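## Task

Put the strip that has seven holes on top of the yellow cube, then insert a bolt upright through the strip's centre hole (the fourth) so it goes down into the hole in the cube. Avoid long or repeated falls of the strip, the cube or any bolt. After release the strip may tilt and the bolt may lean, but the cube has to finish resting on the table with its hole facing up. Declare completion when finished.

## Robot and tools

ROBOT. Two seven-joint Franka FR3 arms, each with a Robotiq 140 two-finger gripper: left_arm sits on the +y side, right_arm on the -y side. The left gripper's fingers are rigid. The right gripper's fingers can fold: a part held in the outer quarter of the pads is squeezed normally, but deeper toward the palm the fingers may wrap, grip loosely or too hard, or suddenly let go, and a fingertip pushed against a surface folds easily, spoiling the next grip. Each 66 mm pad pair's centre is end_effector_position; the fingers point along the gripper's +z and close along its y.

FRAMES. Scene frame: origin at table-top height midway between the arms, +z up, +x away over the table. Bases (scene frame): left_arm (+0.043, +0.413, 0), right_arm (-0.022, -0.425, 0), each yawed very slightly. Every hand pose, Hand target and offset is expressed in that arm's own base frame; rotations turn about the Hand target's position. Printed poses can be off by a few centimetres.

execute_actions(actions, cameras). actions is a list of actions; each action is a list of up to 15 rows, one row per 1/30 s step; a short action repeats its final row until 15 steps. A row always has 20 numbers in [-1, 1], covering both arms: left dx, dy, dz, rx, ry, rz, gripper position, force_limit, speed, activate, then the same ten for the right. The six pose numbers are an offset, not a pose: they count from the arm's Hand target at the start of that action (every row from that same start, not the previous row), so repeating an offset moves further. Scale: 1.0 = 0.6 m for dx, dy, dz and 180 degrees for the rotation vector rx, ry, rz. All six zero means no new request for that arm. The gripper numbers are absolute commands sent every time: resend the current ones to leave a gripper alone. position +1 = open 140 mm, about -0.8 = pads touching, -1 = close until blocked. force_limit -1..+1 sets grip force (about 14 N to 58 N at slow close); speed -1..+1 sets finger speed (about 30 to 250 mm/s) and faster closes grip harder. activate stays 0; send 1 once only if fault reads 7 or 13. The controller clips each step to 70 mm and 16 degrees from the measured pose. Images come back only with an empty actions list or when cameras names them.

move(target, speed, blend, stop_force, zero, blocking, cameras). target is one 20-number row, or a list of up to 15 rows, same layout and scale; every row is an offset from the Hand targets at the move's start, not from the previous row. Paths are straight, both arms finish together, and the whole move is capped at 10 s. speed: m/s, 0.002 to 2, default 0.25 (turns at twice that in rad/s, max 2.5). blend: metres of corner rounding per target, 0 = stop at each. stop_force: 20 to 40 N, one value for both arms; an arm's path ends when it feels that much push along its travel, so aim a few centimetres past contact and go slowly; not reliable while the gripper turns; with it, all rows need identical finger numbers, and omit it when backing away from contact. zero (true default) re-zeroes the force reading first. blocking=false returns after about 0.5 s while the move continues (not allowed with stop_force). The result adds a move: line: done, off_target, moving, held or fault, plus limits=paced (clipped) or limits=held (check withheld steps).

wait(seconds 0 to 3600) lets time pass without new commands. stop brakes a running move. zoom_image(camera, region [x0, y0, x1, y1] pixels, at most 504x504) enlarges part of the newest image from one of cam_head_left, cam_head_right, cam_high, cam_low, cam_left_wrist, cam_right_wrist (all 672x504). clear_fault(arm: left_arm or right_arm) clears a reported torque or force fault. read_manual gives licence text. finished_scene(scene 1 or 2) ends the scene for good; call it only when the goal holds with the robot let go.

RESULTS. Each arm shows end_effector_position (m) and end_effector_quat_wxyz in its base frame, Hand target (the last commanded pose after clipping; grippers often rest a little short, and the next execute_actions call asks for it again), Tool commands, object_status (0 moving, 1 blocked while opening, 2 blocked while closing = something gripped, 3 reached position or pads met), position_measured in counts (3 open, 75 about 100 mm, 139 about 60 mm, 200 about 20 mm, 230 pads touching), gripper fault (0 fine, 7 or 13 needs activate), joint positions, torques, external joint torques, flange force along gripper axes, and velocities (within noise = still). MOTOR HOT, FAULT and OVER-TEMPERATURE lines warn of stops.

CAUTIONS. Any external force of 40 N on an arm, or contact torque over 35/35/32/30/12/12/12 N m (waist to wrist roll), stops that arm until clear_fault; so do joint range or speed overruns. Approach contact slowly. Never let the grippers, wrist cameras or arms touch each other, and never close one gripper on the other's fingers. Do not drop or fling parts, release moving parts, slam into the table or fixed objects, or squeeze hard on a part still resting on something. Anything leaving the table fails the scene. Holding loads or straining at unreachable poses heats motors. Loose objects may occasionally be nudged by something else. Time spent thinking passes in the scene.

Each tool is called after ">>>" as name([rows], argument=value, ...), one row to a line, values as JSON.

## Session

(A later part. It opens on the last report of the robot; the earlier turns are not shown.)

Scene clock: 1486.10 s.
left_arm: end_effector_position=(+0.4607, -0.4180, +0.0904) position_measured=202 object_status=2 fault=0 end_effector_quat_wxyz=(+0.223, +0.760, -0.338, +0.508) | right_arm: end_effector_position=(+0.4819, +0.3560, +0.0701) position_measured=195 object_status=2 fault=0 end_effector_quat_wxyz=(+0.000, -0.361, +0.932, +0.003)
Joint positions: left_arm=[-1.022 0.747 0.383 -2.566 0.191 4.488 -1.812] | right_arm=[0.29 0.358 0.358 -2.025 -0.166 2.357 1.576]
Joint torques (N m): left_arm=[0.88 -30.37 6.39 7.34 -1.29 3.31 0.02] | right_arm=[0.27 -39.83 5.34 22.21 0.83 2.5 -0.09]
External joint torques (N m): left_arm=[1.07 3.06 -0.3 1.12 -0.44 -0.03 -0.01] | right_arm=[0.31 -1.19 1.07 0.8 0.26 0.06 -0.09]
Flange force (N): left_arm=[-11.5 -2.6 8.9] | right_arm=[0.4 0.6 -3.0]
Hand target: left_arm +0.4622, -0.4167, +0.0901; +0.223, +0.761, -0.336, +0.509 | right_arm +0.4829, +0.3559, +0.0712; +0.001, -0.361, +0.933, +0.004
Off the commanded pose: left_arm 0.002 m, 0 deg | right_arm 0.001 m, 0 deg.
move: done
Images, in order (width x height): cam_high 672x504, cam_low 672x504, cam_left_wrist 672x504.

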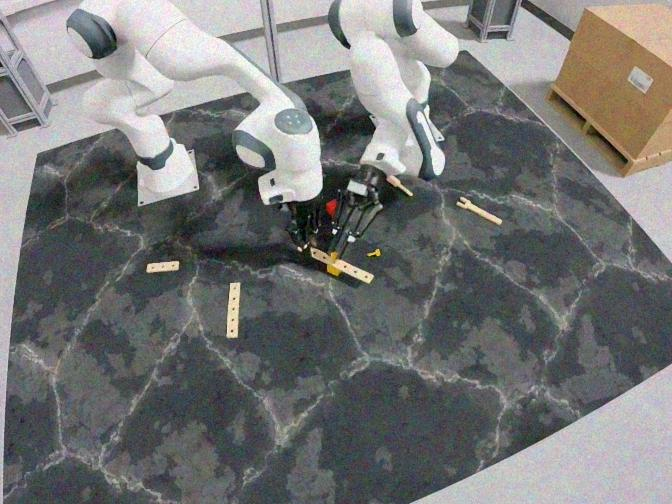

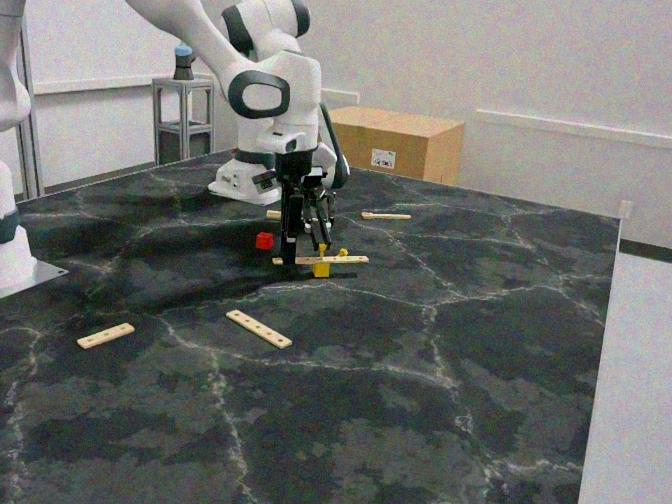

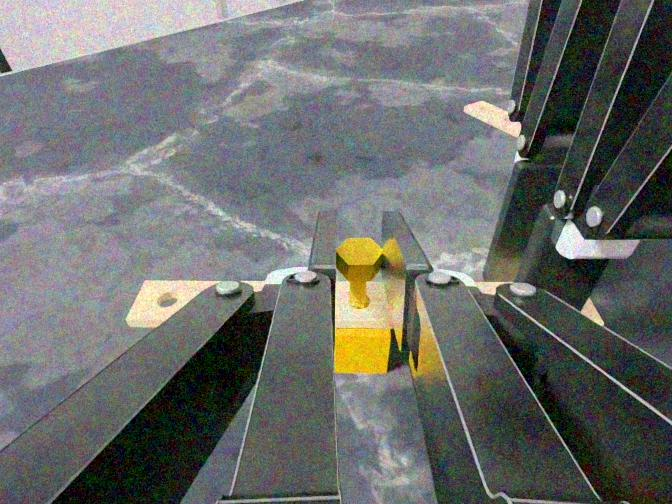

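>>> move([
  [0,0,0.005,0,0,0,-1,-0.5,-1,0,0,0,0,0,0,0,-1,-0.5,-1,0],
  [-0.0022,-0.0009,0.005,0,0,0,-1,-0.5,-1,0,0,0,0,0,0,0,-1,-0.5,-1,0],
  [-0.0022,-0.0009,0.0017,0,0,0,-1,-0.5,-1,0,0,0,0,0,0,0,-1,-0.5,-1,0],
], speed=0.02, cameras=["cam_left_wrist","cam_low","cam_high"])

>>> zoom_image(camera="cam_left_wrist", region=[335, 275, 385, 325])

>>> zoom_image(camera="cam_high", region=[310, 228, 360, 278])

>>> zoom_image(camera="cam_low", region=[295, 230, 345, 280])

Scene clock: 1509.03 s.
left_arm: end_effector_position=(+0.4599, -0.4175, +0.0910) position_measured=202 object_status=2 fault=0 end_effector_quat_wxyz=(+0.223, +0.761, -0.337, +0.508) | right_arm: end_effector_position=(+0.4819, +0.3560, +0.0701) position_measured=195 object_status=2 fault=0 end_effector_quat_wxyz=(+0.000, -0.361, +0.932, +0.003)
Joint positions: left_arm=[-1.022 0.744 0.381 -2.57 0.188 4.488 -1.812] | right_arm=[0.29 0.358 0.358 -2.025 -0.166 2.357 1.576]
Joint torques (N m): left_arm=[0.27 -30.83 6.14 7.72 -1.25 3.37 0.13] | right_arm=[0.29 -39.27 5.15 22.18 0.83 2.5 -0.13]
External joint torques (N m): left_arm=[0.39 2.46 -0.55 1.52 -0.4 0.04 0.11] | right_arm=[0.44 -0.76 0.99 0.83 0.25 0.07 -0.13]
Flange force (N): left_arm=[-9.9 -1.1 9.0] | right_arm=[-1.0 0.6 -2.1]
Hand target: left_arm +0.4609, -0.4172, +0.0911; +0.223, +0.761, -0.336, +0.509 | right_arm +0.4829, +0.3559, +0.0712; +0.001, -0.361, +0.933, +0.004
Off the commanded pose: left_arm 0.001 m, 0 deg | right_arm 0.001 m, 0 deg.
move: done
Images, in order (width x height): cam_high 672x504, cam_low 672x504, cam_left_wrist 672x504.

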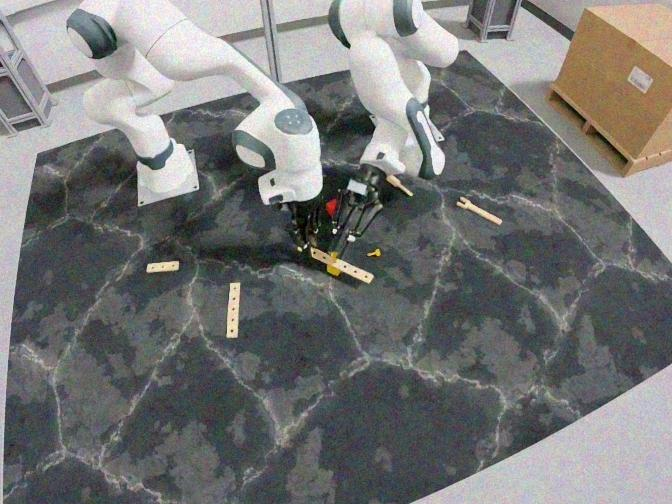

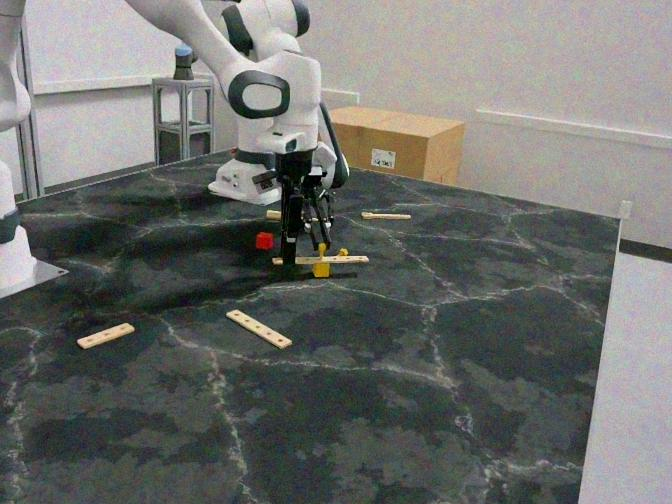

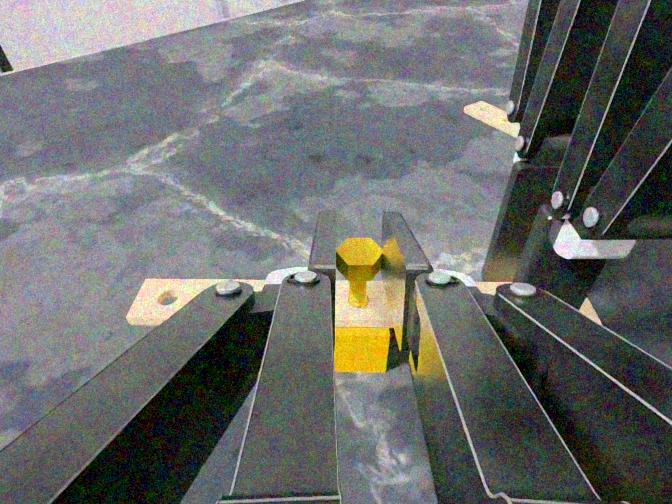

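Scaled by 10.080 from the camera's image (finer frame: 960x720).

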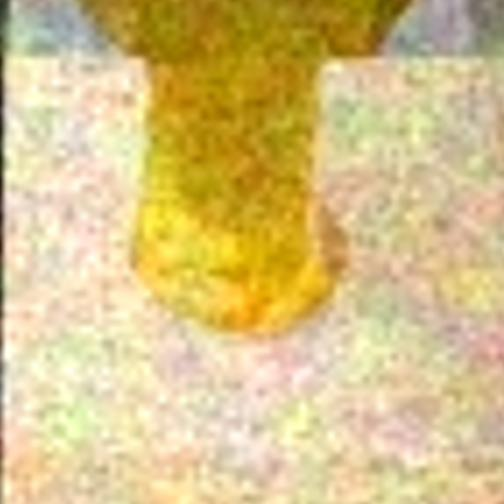

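Scaled by 10.080 from the camera's image (finer frame: 960x720).

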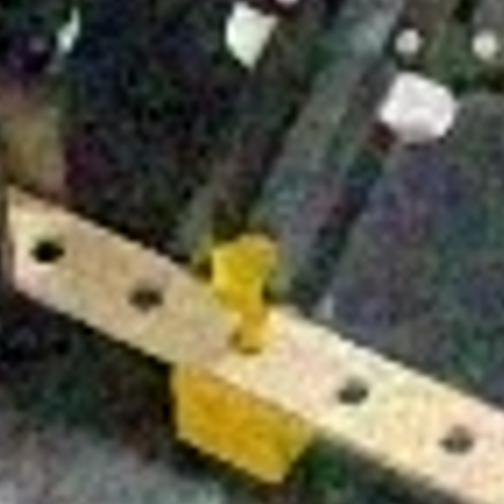

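Scaled by 10.080 from the camera's image (finer frame: 960x720).

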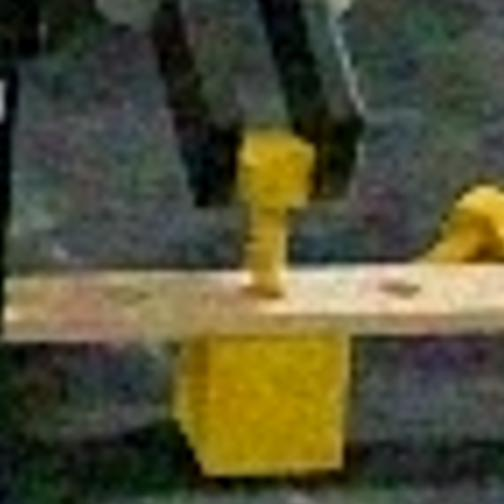

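>>> move([
  [0,0,0.004,0,0,0,-1,-0.5,-1,0,0,0,0,0,0,0,-1,-0.5,-1,0],
  [-0.001,-0.0022,0.004,0,0,0,-1,-0.5,-1,0,0,0,0,0,0,0,-1,-0.5,-1,0],
  [-0.001,-0.0022,-0.0042,0,0,0,-1,-0.5,-1,0,0,0,0,0,0,0,-1,-0.5,-1,0],
], speed=0.015, cameras=["cam_left_wrist","cam_low","cam_high"])

>>> zoom_image(camera="cam_left_wrist", region=[335, 275, 385, 325])

>>> zoom_image(camera="cam_high", region=[310, 228, 360, 278])

Scene clock: 1519.17 s.
left_arm: end_effector_position=(+0.4596, -0.4195, +0.0897) position_measured=202 object_status=2 fault=0 end_effector_quat_wxyz=(+0.224, +0.760, -0.337, +0.509) | right_arm: end_effector_position=(+0.4817, +0.3558, +0.0700) position_measured=195 object_status=2 fault=0 end_effector_quat_wxyz=(+0.000, -0.361, +0.932, +0.003)
Joint positions: left_arm=[-1.025 0.751 0.377 -2.565 0.181 4.49 -1.812] | right_arm=[0.29 0.358 0.358 -2.025 -0.166 2.357 1.576]
Joint torques (N m): left_arm=[0.26 -28.67 6.04 7.08 -1.09 3.22 0.1] | right_arm=[0.3 -39.94 5.39 22.48 0.82 2.62 -0.08]
External joint torques (N m): left_arm=[0.37 4.85 -0.68 0.93 -0.24 -0.12 0.07] | right_arm=[0.27 -1.43 1.06 1.18 0.25 0.2 -0.09]
Flange force (N): left_arm=[-16.7 -1.9 11.0] | right_arm=[-0.2 0.5 -3.2]
Hand target: left_arm +0.4603, -0.4186, +0.0886; +0.223, +0.761, -0.336, +0.509 | right_arm +0.4829, +0.3559, +0.0712; +0.001, -0.361, +0.933, +0.004
Off the commanded pose: left_arm 0.002 m, 0 deg | right_arm 0.002 m, 0 deg.
move: done
Images, in order (width x height): cam_high 672x504, cam_low 672x504, cam_left_wrist 672x504.

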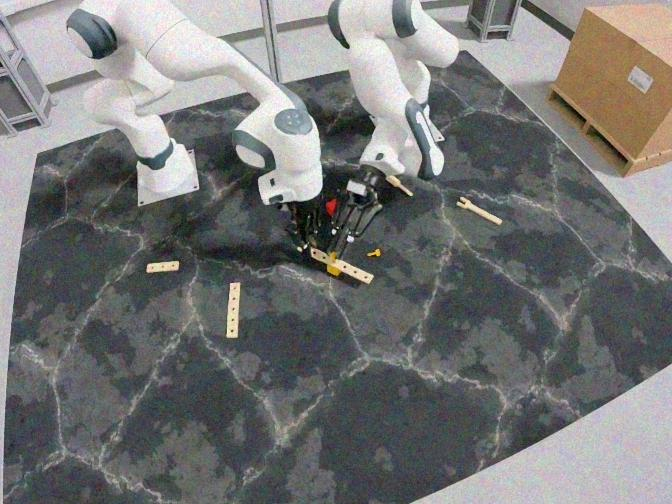

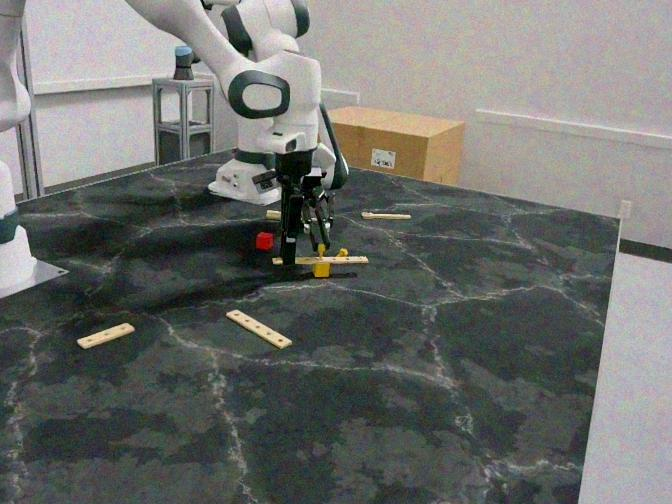

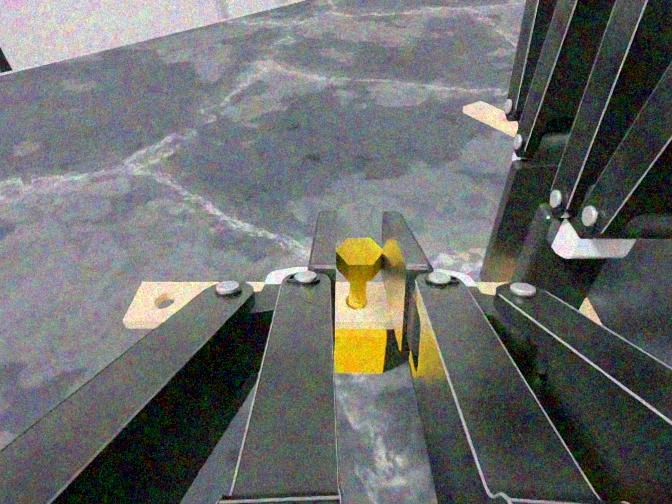

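Scaled by 10.080 from the camera's image (finer frame: 960x720).

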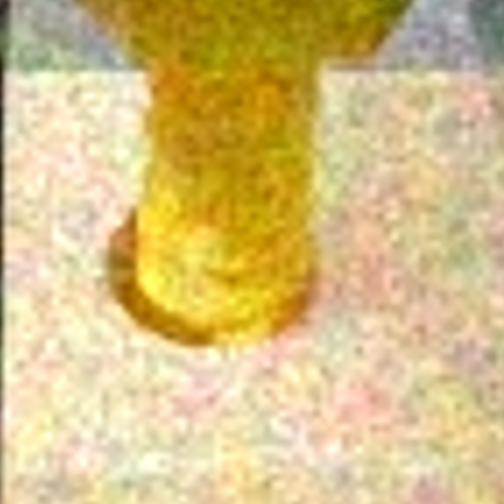

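Scaled by 10.080 from the camera's image (finer frame: 960x720).

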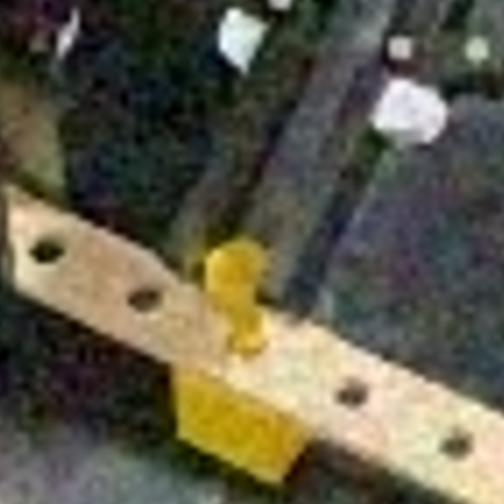

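>>> move([
  [0.0004,0.0014,0.001,0,0,0,-1,-0.5,-1,0,0,0,0,0,0,0,-1,-0.5,-1,0],
  [0.0004,0.0014,-0.0035,0,0,0,-1,-0.5,-1,0,0,0,0,0,0,0,-1,-0.5,-1,0],
], speed=0.01, cameras=["cam_left_wrist"])

>>> zoom_image(camera="cam_left_wrist", region=[335, 275, 385, 325])

Scene clock: 1527.73 s.
left_arm: end_effector_position=(+0.4598, -0.4196, +0.0893) position_measured=202 object_status=2 fault=0 end_effector_quat_wxyz=(+0.224, +0.759, -0.337, +0.510) | right_arm: end_effector_position=(+0.4817, +0.3558, +0.0700) position_measured=195 object_status=2 fault=0 end_effector_quat_wxyz=(+0.000, -0.361, +0.932, +0.003)
Joint positions: left_arm=[-1.024 0.757 0.377 -2.561 0.181 4.498 -1.812] | right_arm=[0.29 0.358 0.358 -2.025 -0.166 2.357 1.576]
Joint velocities: left_arm=[0.001 0.003 0 -0.001 0 0.004 0.002] | right_arm=[within noise]
Joint torques (N m): left_arm=[0.62 -30.18 6.07 6.64 -1.07 2.73 0.08] | right_arm=[0.31 -39.93 5.39 22.62 0.82 2.65 -0.13]
External joint torques (N m): left_arm=[0.76 3.31 -0.66 0.6 -0.22 -0.59 0.06] | right_arm=[0.26 -1.46 1.05 1.34 0.25 0.22 -0.13]
Flange force (N): left_arm=[-10.6 -1.7 8.4] | right_arm=[-0.7 0.4 -3.3]
Hand target: left_arm +0.4605, -0.4177, +0.0865; +0.223, +0.761, -0.336, +0.509 | right_arm +0.4829, +0.3559, +0.0712; +0.001, -0.361, +0.933, +0.004
Off the commanded pose: left_arm 0.004 m, 0 deg | right_arm 0.002 m, 0 deg.
move: off_target (left_arm)

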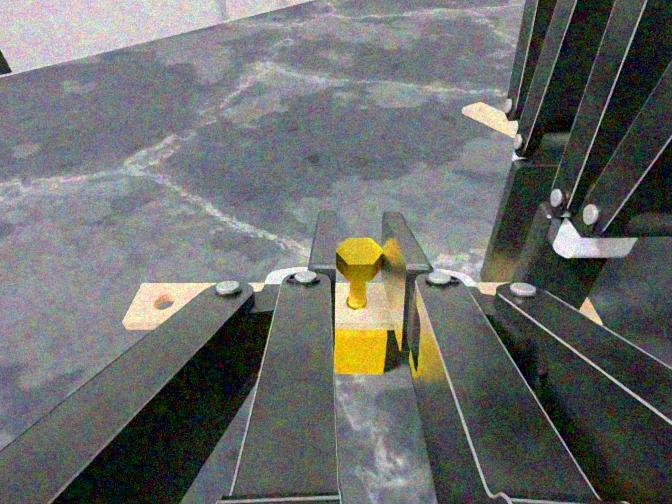

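Scaled by 10.080 from the camera's image (finer frame: 960x720).

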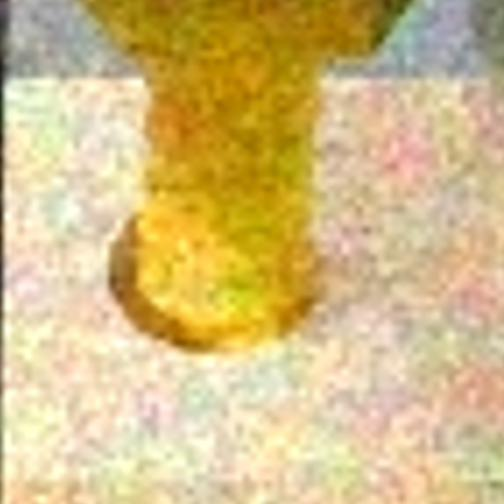

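>>> move([
  [0,0,0.0075,0,0,0,-1,-0.5,-1,0,0,0,0,0,0,0,-1,-0.5,-1,0],
  [0.0015,-0.0012,0.0075,0,0,0,-1,-0.5,-1,0,0,0,0,0,0,0,-1,-0.5,-1,0],
], speed=0.015, cameras=["cam_left_wrist"])

>>> zoom_image(camera="cam_left_wrist", region=[335, 275, 385, 325])

Scene clock: 1536.67 s.
left_arm: end_effector_position=(+0.4605, -0.4179, +0.0905) position_measured=202 object_status=2 fault=0 end_effector_quat_wxyz=(+0.223, +0.760, -0.336, +0.509) | right_arm: end_effector_position=(+0.4817, +0.3558, +0.0700) position_measured=195 object_status=2 fault=0 end_effector_quat_wxyz=(+0.000, -0.361, +0.932, +0.003)
Joint positions: left_arm=[-1.024 0.749 0.379 -2.567 0.181 4.491 -1.812] | right_arm=[0.29 0.358 0.358 -2.025 -0.166 2.357 1.576]
Joint velocities: left_arm=[0.002 0 0 0.001 -0.001 -0.004 0.001] | right_arm=[within noise]
Joint torques (N m): left_arm=[0.27 -32.15 6.97 7.44 -1 3.06 0.1] | right_arm=[0.32 -39.27 5.12 22.19 0.82 2.57 -0.09]
External joint torques (N m): left_arm=[0.34 1.21 0.23 1.36 -0.14 -0.27 0.07] | right_arm=[0.26 -0.78 0.77 0.91 0.24 0.15 -0.09]
Flange force (N): left_arm=[-4.2 -2.0 6.6] | right_arm=[-1.0 0.3 -2.0]
Hand target: left_arm +0.4614, -0.4184, +0.0910; +0.223, +0.761, -0.336, +0.509 | right_arm +0.4829, +0.3559, +0.0712; +0.001, -0.361, +0.933, +0.004
Off the commanded pose: left_arm 0.001 m, 0 deg | right_arm 0.002 m, 0 deg.
move: done

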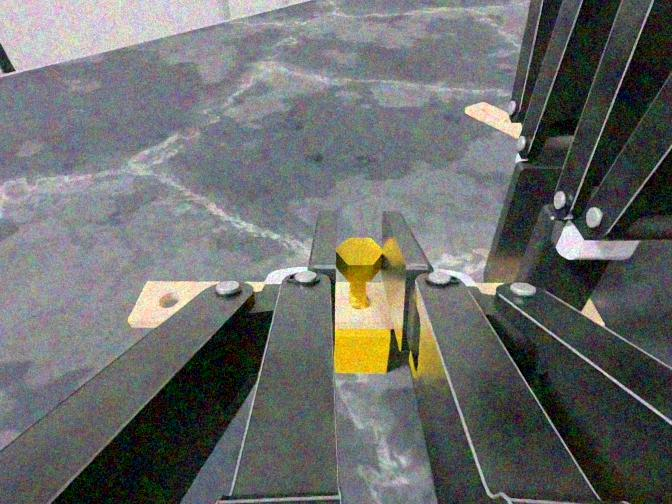

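Scaled by 10.080 from the camera's image (finer frame: 960x720).

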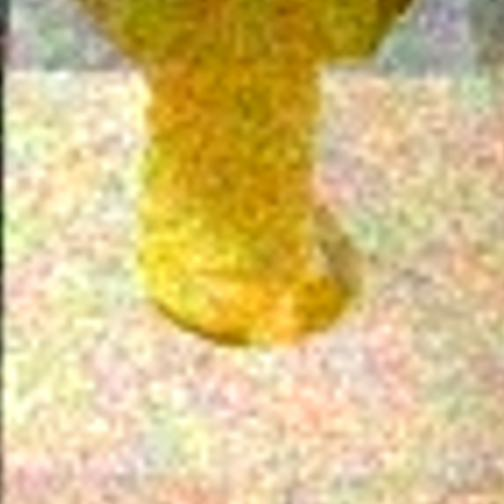

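>>> move([
  [0,0,0.003,0,0,0,-1,-0.5,-1,0,0,0,0,0,0,0,-1,-0.5,-1,0],
  [-0.0013,-0.0015,0.003,0,0,0,-1,-0.5,-1,0,0,0,0,0,0,0,-1,-0.5,-1,0],
], speed=0.015, cameras=["cam_left_wrist"])

>>> zoom_image(camera="cam_left_wrist", region=[335, 275, 385, 325])

Scene clock: 1551.83 s.
left_arm: end_effector_position=(+0.4613, -0.4188, +0.0931) position_measured=202 object_status=2 fault=0 end_effector_quat_wxyz=(+0.223, +0.760, -0.335, +0.510) | right_arm: end_effector_position=(+0.4817, +0.3558, +0.0700) position_measured=195 object_status=2 fault=0 end_effector_quat_wxyz=(+0.000, -0.361, +0.932, +0.003)
Joint positions: left_arm=[-1.025 0.742 0.38 -2.568 0.181 4.486 -1.812] | right_arm=[0.29 0.358 0.358 -2.025 -0.166 2.357 1.576]
Joint torques (N m): left_arm=[-0.51 -32.15 6.37 7.01 -0.98 3.13 0.16] | right_arm=[0.27 -39.29 5.16 22.18 0.82 2.57 -0.13]
External joint torques (N m): left_arm=[-0.35 1.19 -0.27 0.75 -0.14 -0.2 0.13] | right_arm=[0.29 -0.65 0.86 0.8 0.25 0.14 -0.13]
Flange force (N): left_arm=[-3.9 0.5 4.6] | right_arm=[-0.9 0.3 -1.8]
Hand target: left_arm +0.4606, -0.4193, +0.0928; +0.223, +0.761, -0.336, +0.509 | right_arm +0.4829, +0.3559, +0.0712; +0.001, -0.361, +0.933, +0.004
Off the commanded pose: left_arm 0.001 m, 0 deg | right_arm 0.002 m, 0 deg.
move: done

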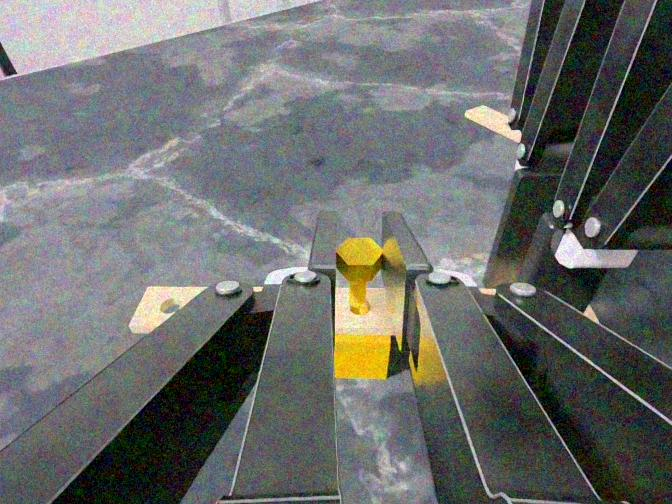

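Scaled by 10.080 from the camera's image (finer frame: 960x720).

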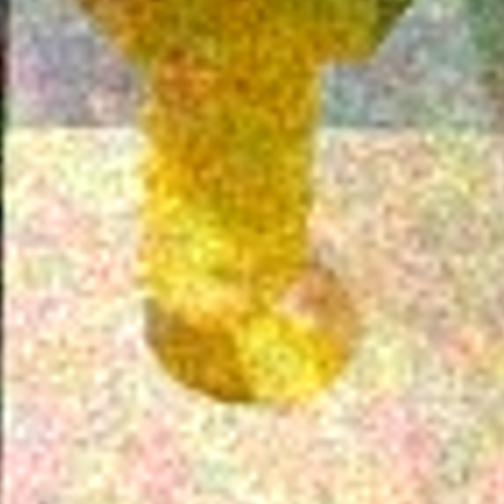

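>>> move(target=[-0.0007,-0.0014,-0.0042,0,0,0,-1,-0.5,-1,0,0,0,0,0,0,0,-1,-0.5,-1,0], speed=0.01, cameras=["cam_left_wrist"])

>>> zoom_image(camera="cam_left_wrist", region=[335, 275, 385, 325])

Scene clock: 1573.03 s.
left_arm: end_effector_position=(+0.4596, -0.4201, +0.0908) position_measured=202 object_status=2 fault=0 end_effector_quat_wxyz=(+0.224, +0.761, -0.336, +0.508) | right_arm: end_effector_position=(+0.4817, +0.3558, +0.0700) position_measured=195 object_status=2 fault=0 end_effector_quat_wxyz=(+0.000, -0.361, +0.932, +0.003)
Joint positions: left_arm=[-1.025 0.746 0.376 -2.566 0.18 4.486 -1.812] | right_arm=[0.29 0.358 0.358 -2.025 -0.166 2.357 1.576]
Joint torques (N m): left_arm=[0.29 -30.86 5.52 7.92 -1.26 3.37 0.17] | right_arm=[0.29 -39.27 5.15 22.2 0.82 2.57 -0.09]
External joint torques (N m): left_arm=[0.43 2.6 -1.11 1.71 -0.42 0.03 0.15] | right_arm=[0.22 -0.59 0.77 0.78 0.25 0.13 -0.09]
Flange force (N): left_arm=[-10.9 -0.5 10.1] | right_arm=[-1.0 0.3 -1.7]
Hand target: left_arm +0.4602, -0.4202, +0.0903; +0.223, +0.761, -0.336, +0.509 | right_arm +0.4829, +0.3559, +0.0712; +0.001, -0.361, +0.933, +0.004
Off the commanded pose: left_arm 0.001 m, 0 deg | right_arm 0.002 m, 0 deg.
move: done

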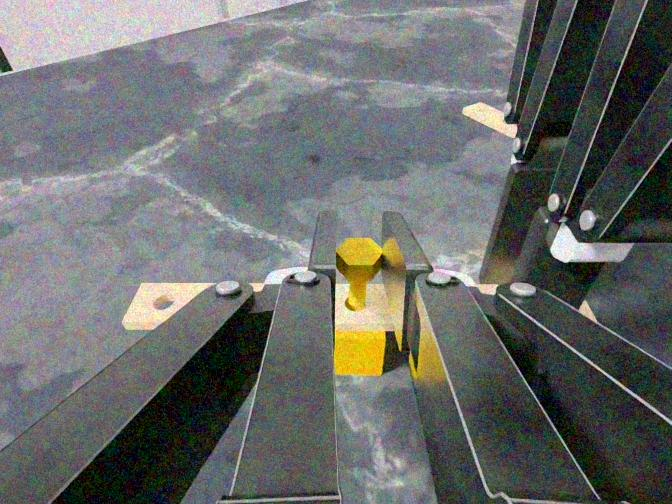

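Scaled by 10.080 from the camera's image (finer frame: 960x720).

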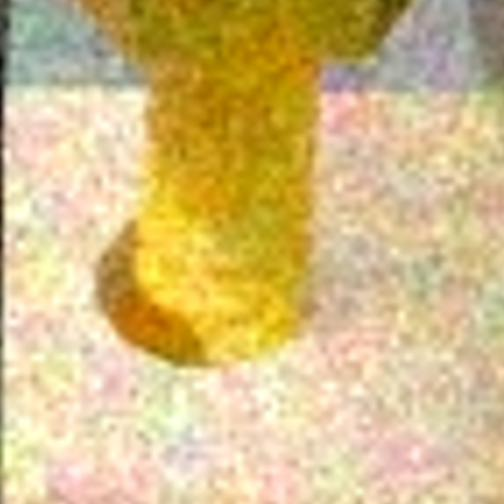

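>>> move([
  [0.0008,0.0018,0.003,0,0,0,-1,-0.5,-1,0,0,0,0,0,0,0,-1,-0.5,-1,0],
  [0.0008,0.0018,-0.0018,0,0,0,-1,-0.5,-1,0,0,0,0,0,0,0,-1,-0.5,-1,0],
], speed=0.01, cameras=["cam_left_wrist"])

>>> zoom_image(camera="cam_left_wrist", region=[335, 275, 385, 325])

Scene clock: 1581.37 s.
left_arm: end_effector_position=(+0.4602, -0.4195, +0.0896) position_measured=202 object_status=2 fault=0 end_effector_quat_wxyz=(+0.223, +0.761, -0.337, +0.508) | right_arm: end_effector_position=(+0.4817, +0.3557, +0.0700) position_measured=195 object_status=2 fault=0 end_effector_quat_wxyz=(+0.000, -0.361, +0.932, +0.003)
Joint positions: left_arm=[-1.025 0.749 0.377 -2.564 0.18 4.486 -1.812] | right_arm=[0.29 0.358 0.358 -2.025 -0.166 2.357 1.576]
Joint torques (N m): left_arm=[0.28 -30.61 6.17 7.31 -0.93 3.34 0.13] | right_arm=[0.31 -39.86 5.29 22.21 0.83 2.65 -0.1]
External joint torques (N m): left_arm=[0.41 2.95 -0.53 1.08 -0.08 -0.01 0.11] | right_arm=[0.16 -1.31 0.85 0.88 0.25 0.22 -0.1]
Flange force (N): left_arm=[-10.8 -1.9 8.3] | right_arm=[0.7 0.4 -2.8]
Hand target: left_arm +0.4607, -0.4191, +0.0892; +0.223, +0.761, -0.336, +0.509 | right_arm +0.4829, +0.3559, +0.0712; +0.001, -0.361, +0.933, +0.004
Off the commanded pose: left_arm 0.001 m, 0 deg | right_arm 0.002 m, 0 deg.
move: done

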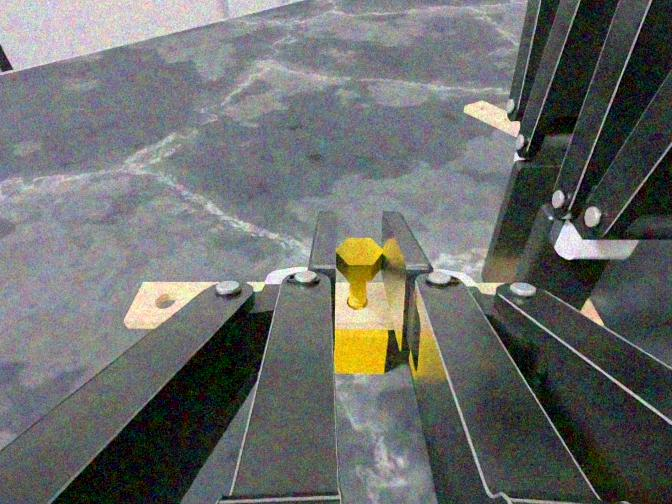

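Scaled by 10.080 from the camera's image (finer frame: 960x720).

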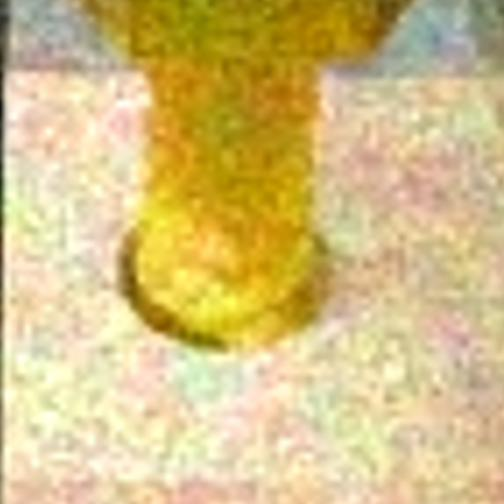

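>>> move([
  [-0.0004,0.0007,0.0006,0,0,0,-1,-0.5,-1,0,0,0,0,0,0,0,-1,-0.5,-1,0],
  [-0.0004,0.0007,-0.005,0,0,0,-1,-0.5,-1,0,0,0,0,0,0,0,-1,-0.5,-1,0],
], speed=0.01, cameras=["cam_left_wrist"])

>>> zoom_image(camera="cam_left_wrist", region=[335, 275, 385, 325])

Scene clock: 1586.60 s.
left_arm: end_effector_position=(+0.4595, -0.4195, +0.0858) position_measured=202 object_status=2 fault=0 end_effector_quat_wxyz=(+0.222, +0.761, -0.338, +0.507) | right_arm: end_effector_position=(+0.4816, +0.3558, +0.0700) position_measured=195 object_status=2 fault=0 end_effector_quat_wxyz=(+0.000, -0.361, +0.932, +0.003)
Joint positions: left_arm=[-1.025 0.76 0.376 -2.56 0.179 4.491 -1.812] | right_arm=[0.29 0.358 0.358 -2.025 -0.166 2.357 1.576]
Joint torques (N m): left_arm=[0.5 -30.86 6.13 7.02 -1.18 3.6 0.08] | right_arm=[0.14 -39.54 5.03 22.21 0.81 2.64 -0.12]
External joint torques (N m): left_arm=[0.75 2.66 -0.52 0.97 -0.34 0.27 0.05] | right_arm=[0.05 -1.13 0.65 0.95 0.23 0.22 -0.12]
Flange force (N): left_arm=[-10.8 -1.7 7.2] | right_arm=[0.0 0.0 -2.5]
Hand target: left_arm +0.4605, -0.4187, +0.0862; +0.223, +0.761, -0.336, +0.509 | right_arm +0.4829, +0.3559, +0.0712; +0.001, -0.361, +0.933, +0.004
Off the commanded pose: left_arm 0.001 m, 0 deg | right_arm 0.002 m, 0 deg.
move: done

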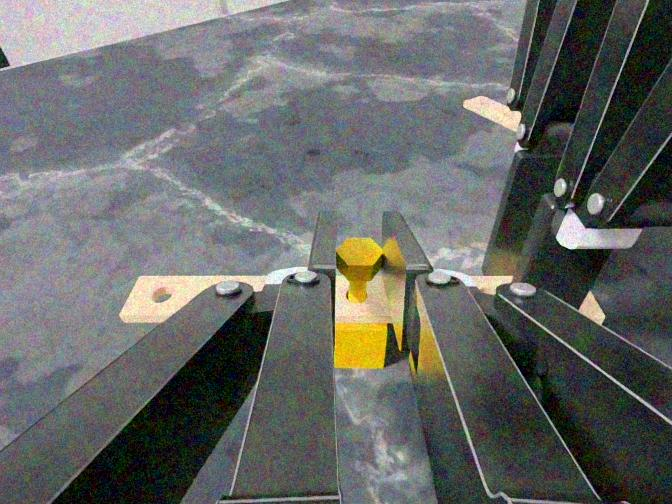

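Scaled by 10.080 from the camera's image (finer frame: 960x720).

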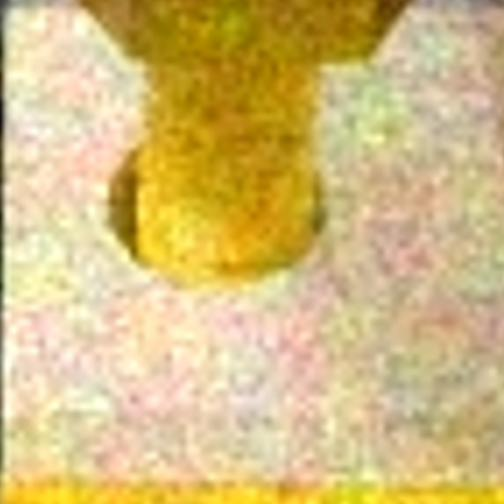

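>>> move(target=[0.0005,0.0005,-0.005,0,0,0,-1,-0.5,-1,0,0,0,0,0,0,0,-1,-0.5,-1,0], speed=0.008, stop_force=20, cameras=["cam_left_wrist"])

>>> zoom_image(camera="cam_left_wrist", region=[335, 275, 385, 325])

Scene clock: 1593.60 s.
left_arm: end_effector_position=(+0.4596, -0.4194, +0.0828) position_measured=202 object_status=2 fault=0 end_effector_quat_wxyz=(+0.223, +0.761, -0.338, +0.507) | right_arm: end_effector_position=(+0.4816, +0.3558, +0.0700) position_measured=195 object_status=2 fault=0 end_effector_quat_wxyz=(+0.000, -0.361, +0.932, +0.003)
Joint positions: left_arm=[-1.022 0.771 0.373 -2.554 0.177 4.496 -1.812] | right_arm=[0.29 0.358 0.358 -2.025 -0.166 2.357 1.576]
Joint torques (N m): left_arm=[0.73 -30.84 6.18 6.92 -1.22 3.54 0.06] | right_arm=[0.14 -39.51 5 22.17 0.8 2.64 -0.12]
External joint torques (N m): left_arm=[0.94 2.88 -0.54 0.96 -0.37 0.2 0.03] | right_arm=[0 -1 0.58 0.86 0.23 0.21 -0.12]
Flange force (N): left_arm=[-11.5 -2.0 7.6] | right_arm=[0.0 -0.1 -2.2]
Hand target: left_arm +0.4608, -0.4184, +0.0832; +0.223, +0.761, -0.336, +0.509 | right_arm +0.4829, +0.3559, +0.0712; +0.001, -0.361, +0.933, +0.004
Off the commanded pose: left_arm 0.002 m, 0 deg | right_arm 0.002 m, 0 deg.
move: done

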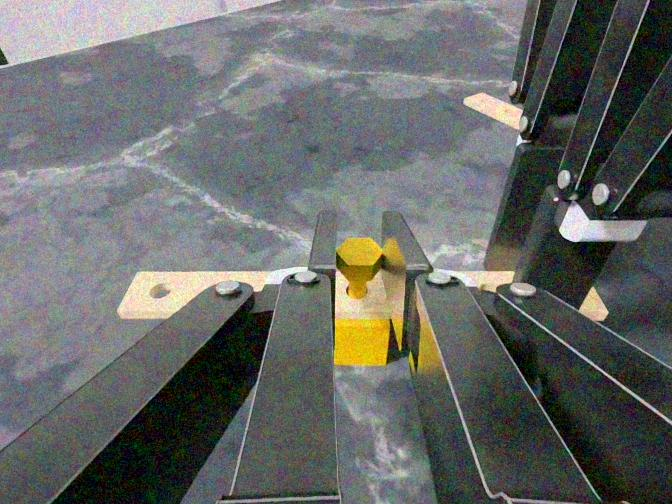

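Scaled by 10.080 from the camera's image (finer frame: 960x720).

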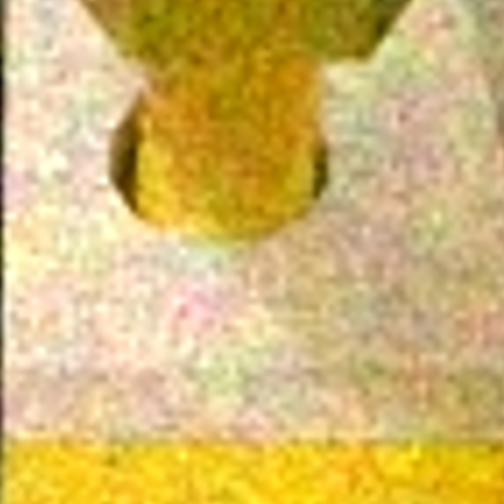

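>>> move(target=[0.0005,0.0002,-0.005,0,0,0,-1,-0.5,-1,0,0,0,0,0,0,0,-1,-0.5,-1,0], speed=0.008, stop_force=20, cameras=["cam_left_wrist"])

>>> zoom_image(camera="cam_left_wrist", region=[335, 275, 385, 325])

Scene clock: 1599.30 s.
left_arm: end_effector_position=(+0.4601, -0.4199, +0.0821) position_measured=202 object_status=2 fault=0 end_effector_quat_wxyz=(+0.224, +0.759, -0.338, +0.509) | right_arm: end_effector_position=(+0.4816, +0.3558, +0.0700) position_measured=195 object_status=2 fault=0 end_effector_quat_wxyz=(+0.000, -0.361, +0.932, +0.003)
Joint positions: left_arm=[-1.019 0.78 0.37 -2.547 0.175 4.505 -1.812] | right_arm=[0.29 0.358 0.358 -2.025 -0.166 2.357 1.576]
Joint torques (N m): left_arm=[0.67 -30.13 6.16 6.67 -1.17 2.98 0.06] | right_arm=[0.25 -39.3 5.1 22.22 0.8 2.57 -0.1]
External joint torques (N m): left_arm=[0.78 3.67 -0.68 0.85 -0.31 -0.34 0.03] | right_arm=[0.14 -0.79 0.7 0.92 0.22 0.14 -0.1]
Flange force (N): left_arm=[-12.6 -1.8 9.2] | right_arm=[-1.0 0.1 -2.0]
Hand target: left_arm +0.4611, -0.4183, +0.0802; +0.223, +0.761, -0.336, +0.509 | right_arm +0.4829, +0.3559, +0.0712; +0.001, -0.361, +0.933, +0.004
Off the commanded pose: left_arm 0.003 m, 0 deg | right_arm 0.002 m, 0 deg.
move: done

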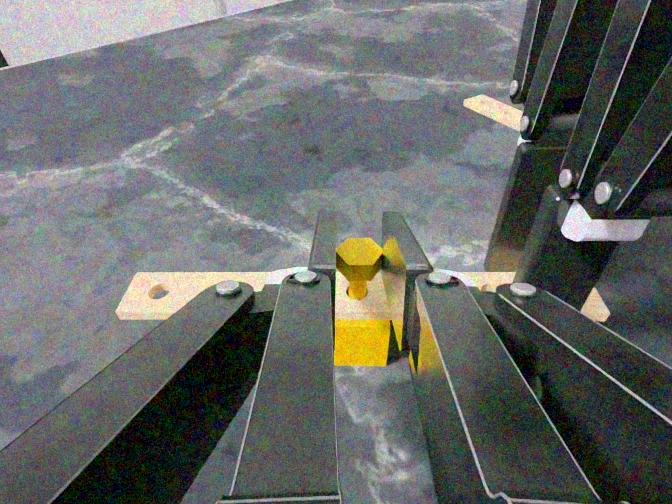

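Scaled by 10.080 from the camera's image (finer frame: 960x720).

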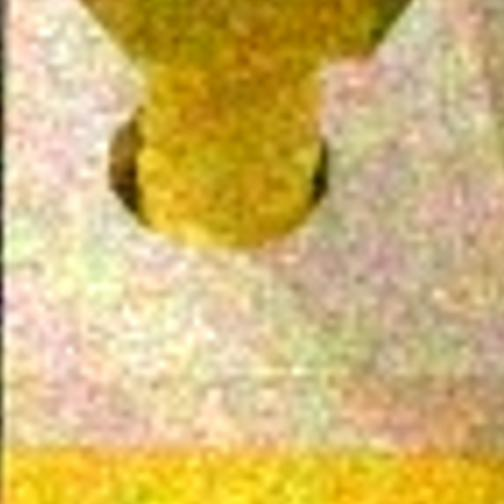

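>>> move([
  [0,0,0.0015,0,0,0,-1,-0.5,-1,0,0,0,0,0,0,0,-1,-0.5,-1,0],
  [0.0012,-0.0005,0.001,0,0,0,-1,-0.5,-1,0,0,0,0,0,0,0,-1,-0.5,-1,0],
  [0.0012,-0.0005,-0.003,0,0,0,-1,-0.5,-1,0,0,0,0,0,0,0,-1,-0.5,-1,0],
], speed=0.008, cameras=["cam_left_wrist"])

>>> zoom_image(camera="cam_left_wrist", region=[335, 275, 385, 325])

Scene clock: 1612.77 s.
left_arm: end_effector_position=(+0.4611, -0.4205, +0.0814) position_measured=202 object_status=2 fault=0 end_effector_quat_wxyz=(+0.224, +0.758, -0.338, +0.510) | right_arm: end_effector_position=(+0.4816, +0.3558, +0.0700) position_measured=195 object_status=2 fault=0 end_effector_quat_wxyz=(+0.000, -0.361, +0.932, +0.003)
Joint positions: left_arm=[-1.017 0.785 0.368 -2.542 0.174 4.507 -1.812] | right_arm=[0.29 0.358 0.358 -2.025 -0.166 2.357 1.576]
Joint velocities: left_arm=[0.002 0.002 -0.001 0.001 0 0.003 0] | right_arm=[within noise]
Joint torques (N m): left_arm=[0.42 -30.32 5.74 6.65 -1.12 2.74 0.03] | right_arm=[0.26 -39.23 5.17 22.16 0.8 2.57 -0.11]
External joint torques (N m): left_arm=[0.57 3.6 -1.09 0.82 -0.26 -0.58 0] | right_arm=[0.19 -0.81 0.81 0.89 0.23 0.15 -0.11]
Flange force (N): left_arm=[-12.0 -0.9 9.5] | right_arm=[-0.8 0.2 -2.1]
Hand target: left_arm +0.4618, -0.4186, +0.0784; +0.223, +0.761, -0.336, +0.509 | right_arm +0.4829, +0.3559, +0.0712; +0.001, -0.361, +0.933, +0.004
Off the commanded pose: left_arm 0.004 m, 0 deg | right_arm 0.002 m, 0 deg.
move: off_target (left_arm)

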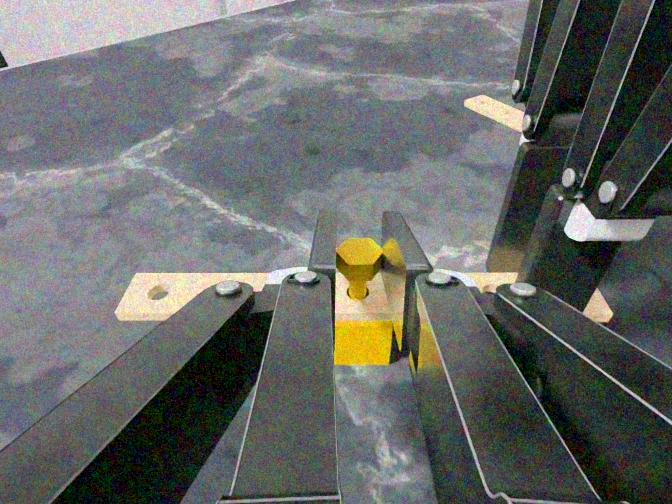

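Scaled by 10.080 from the camera's image (finer frame: 960x720).

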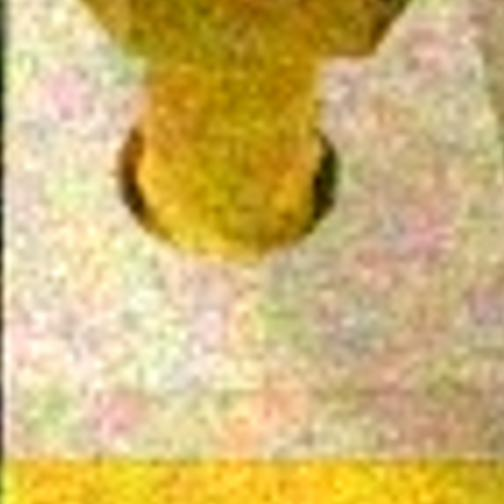

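>>> execute_actions(actions=[])

>>> zoom_image(camera="cam_left_wrist", region=[305, 225, 405, 375])

>>> zoom_image(camera="cam_head_right", region=[230, 180, 450, 340])

Scene clock: 1621.03 s.
left_arm: end_effector_position=(+0.4611, -0.4205, +0.0814) position_measured=202 object_status=2 fault=0 end_effector_quat_wxyz=(+0.224, +0.758, -0.338, +0.510) | right_arm: end_effector_position=(+0.4816, +0.3558, +0.0700) position_measured=195 object_status=2 fault=0 end_effector_quat_wxyz=(+0.000, -0.361, +0.932, +0.003)
Joint positions: left_arm=[-1.017 0.786 0.368 -2.542 0.174 4.507 -1.812] | right_arm=[0.29 0.358 0.358 -2.025 -0.166 2.357 1.576]
Joint velocities: within noise
Joint torques (N m): left_arm=[0.65 -29.88 6.01 6.5 -1.12 2.76 0.02] | right_arm=[0.29 -39.3 5.12 22.15 0.81 2.57 -0.11]
External joint torques (N m): left_arm=[0.76 4.09 -0.88 0.65 -0.25 -0.56 -0.01] | right_arm=[0.25 -0.8 0.79 0.84 0.24 0.15 -0.11]
Flange force (N): left_arm=[-13.4 -1.7 9.6] | right_arm=[-0.7 0.3 -2.0]
Hand target: left_arm +0.4618, -0.4186, +0.0784; +0.223, +0.761, -0.336, +0.509 | right_arm +0.4829, +0.3559, +0.0712; +0.001, -0.361, +0.933, +0.004
Tool commands: left_gripper/position=-1.0 left_gripper/force_limit=-0.5 left_gripper/speed=-1.0 left_gripper/activate=+0.0 right_gripper/position=-1.0 right_gripper/force_limit=-0.5 right_gripper/speed=-1.0 right_gripper/activate=+0.0
Off the commanded pose: left_arm 0.004 m, 0 deg | right_arm 0.002 m, 0 deg.

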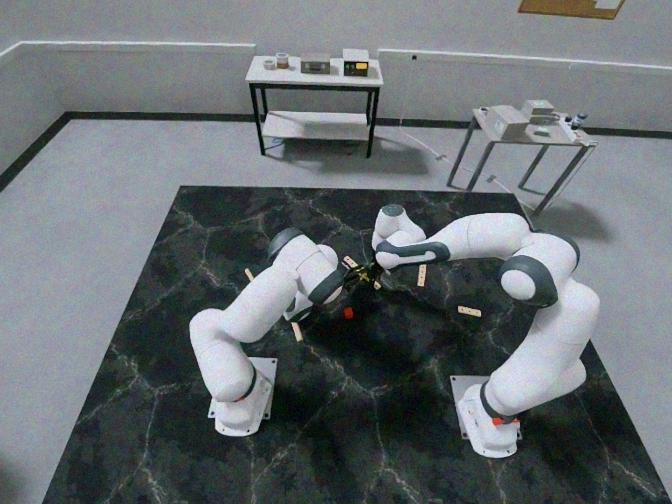

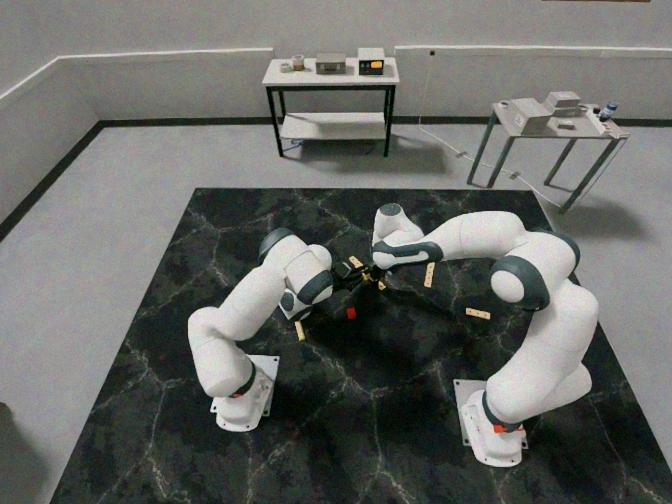

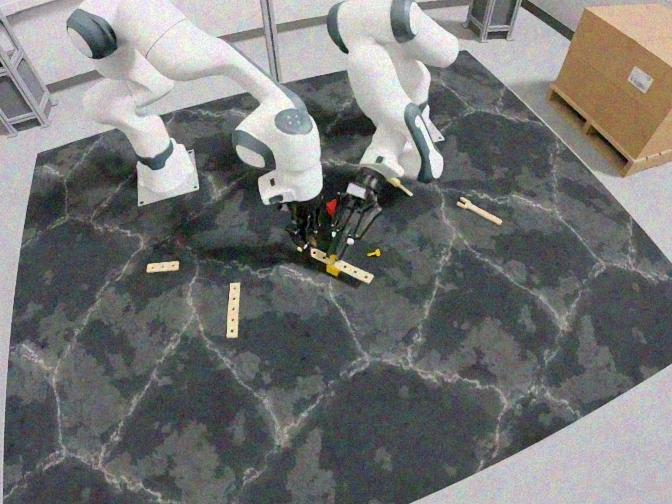

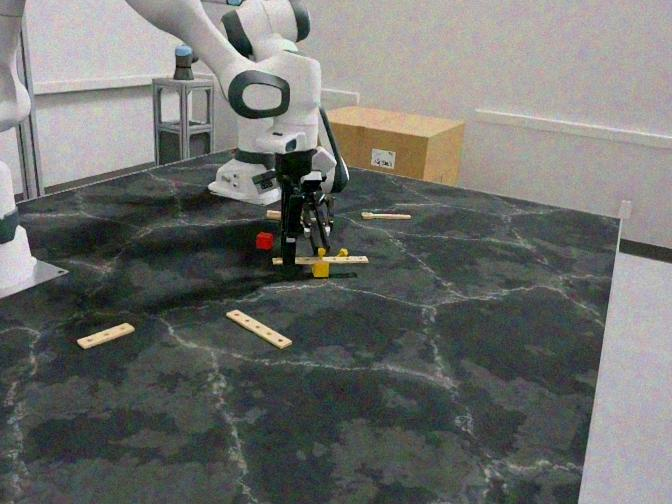

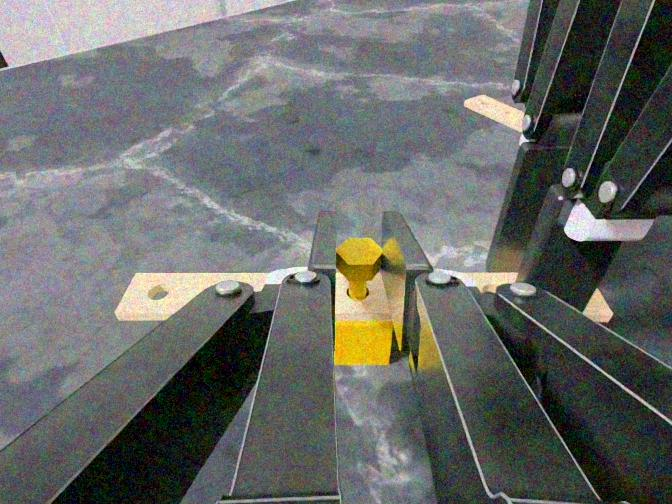

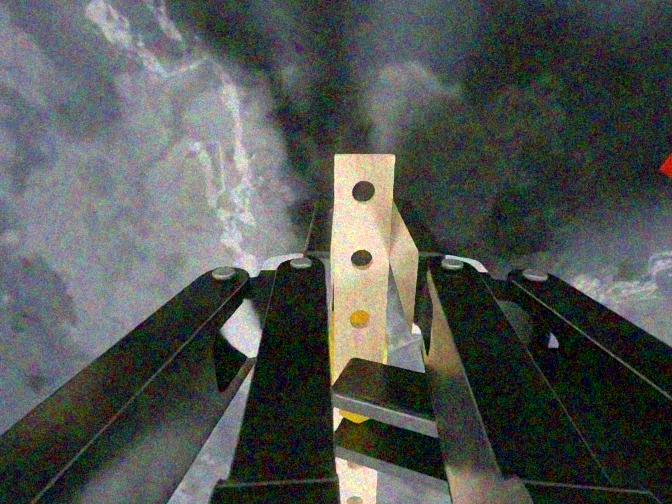

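Scaled by 3.360 from the camera's image (finer frame: 960x720).

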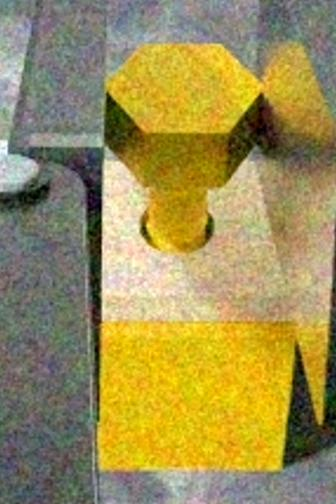

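Scaled by 2.291 from the camera's image (finer frame: 960x720).

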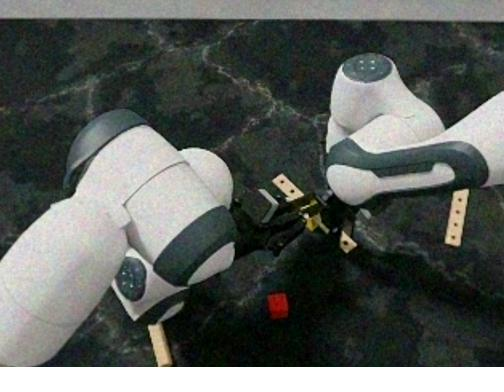

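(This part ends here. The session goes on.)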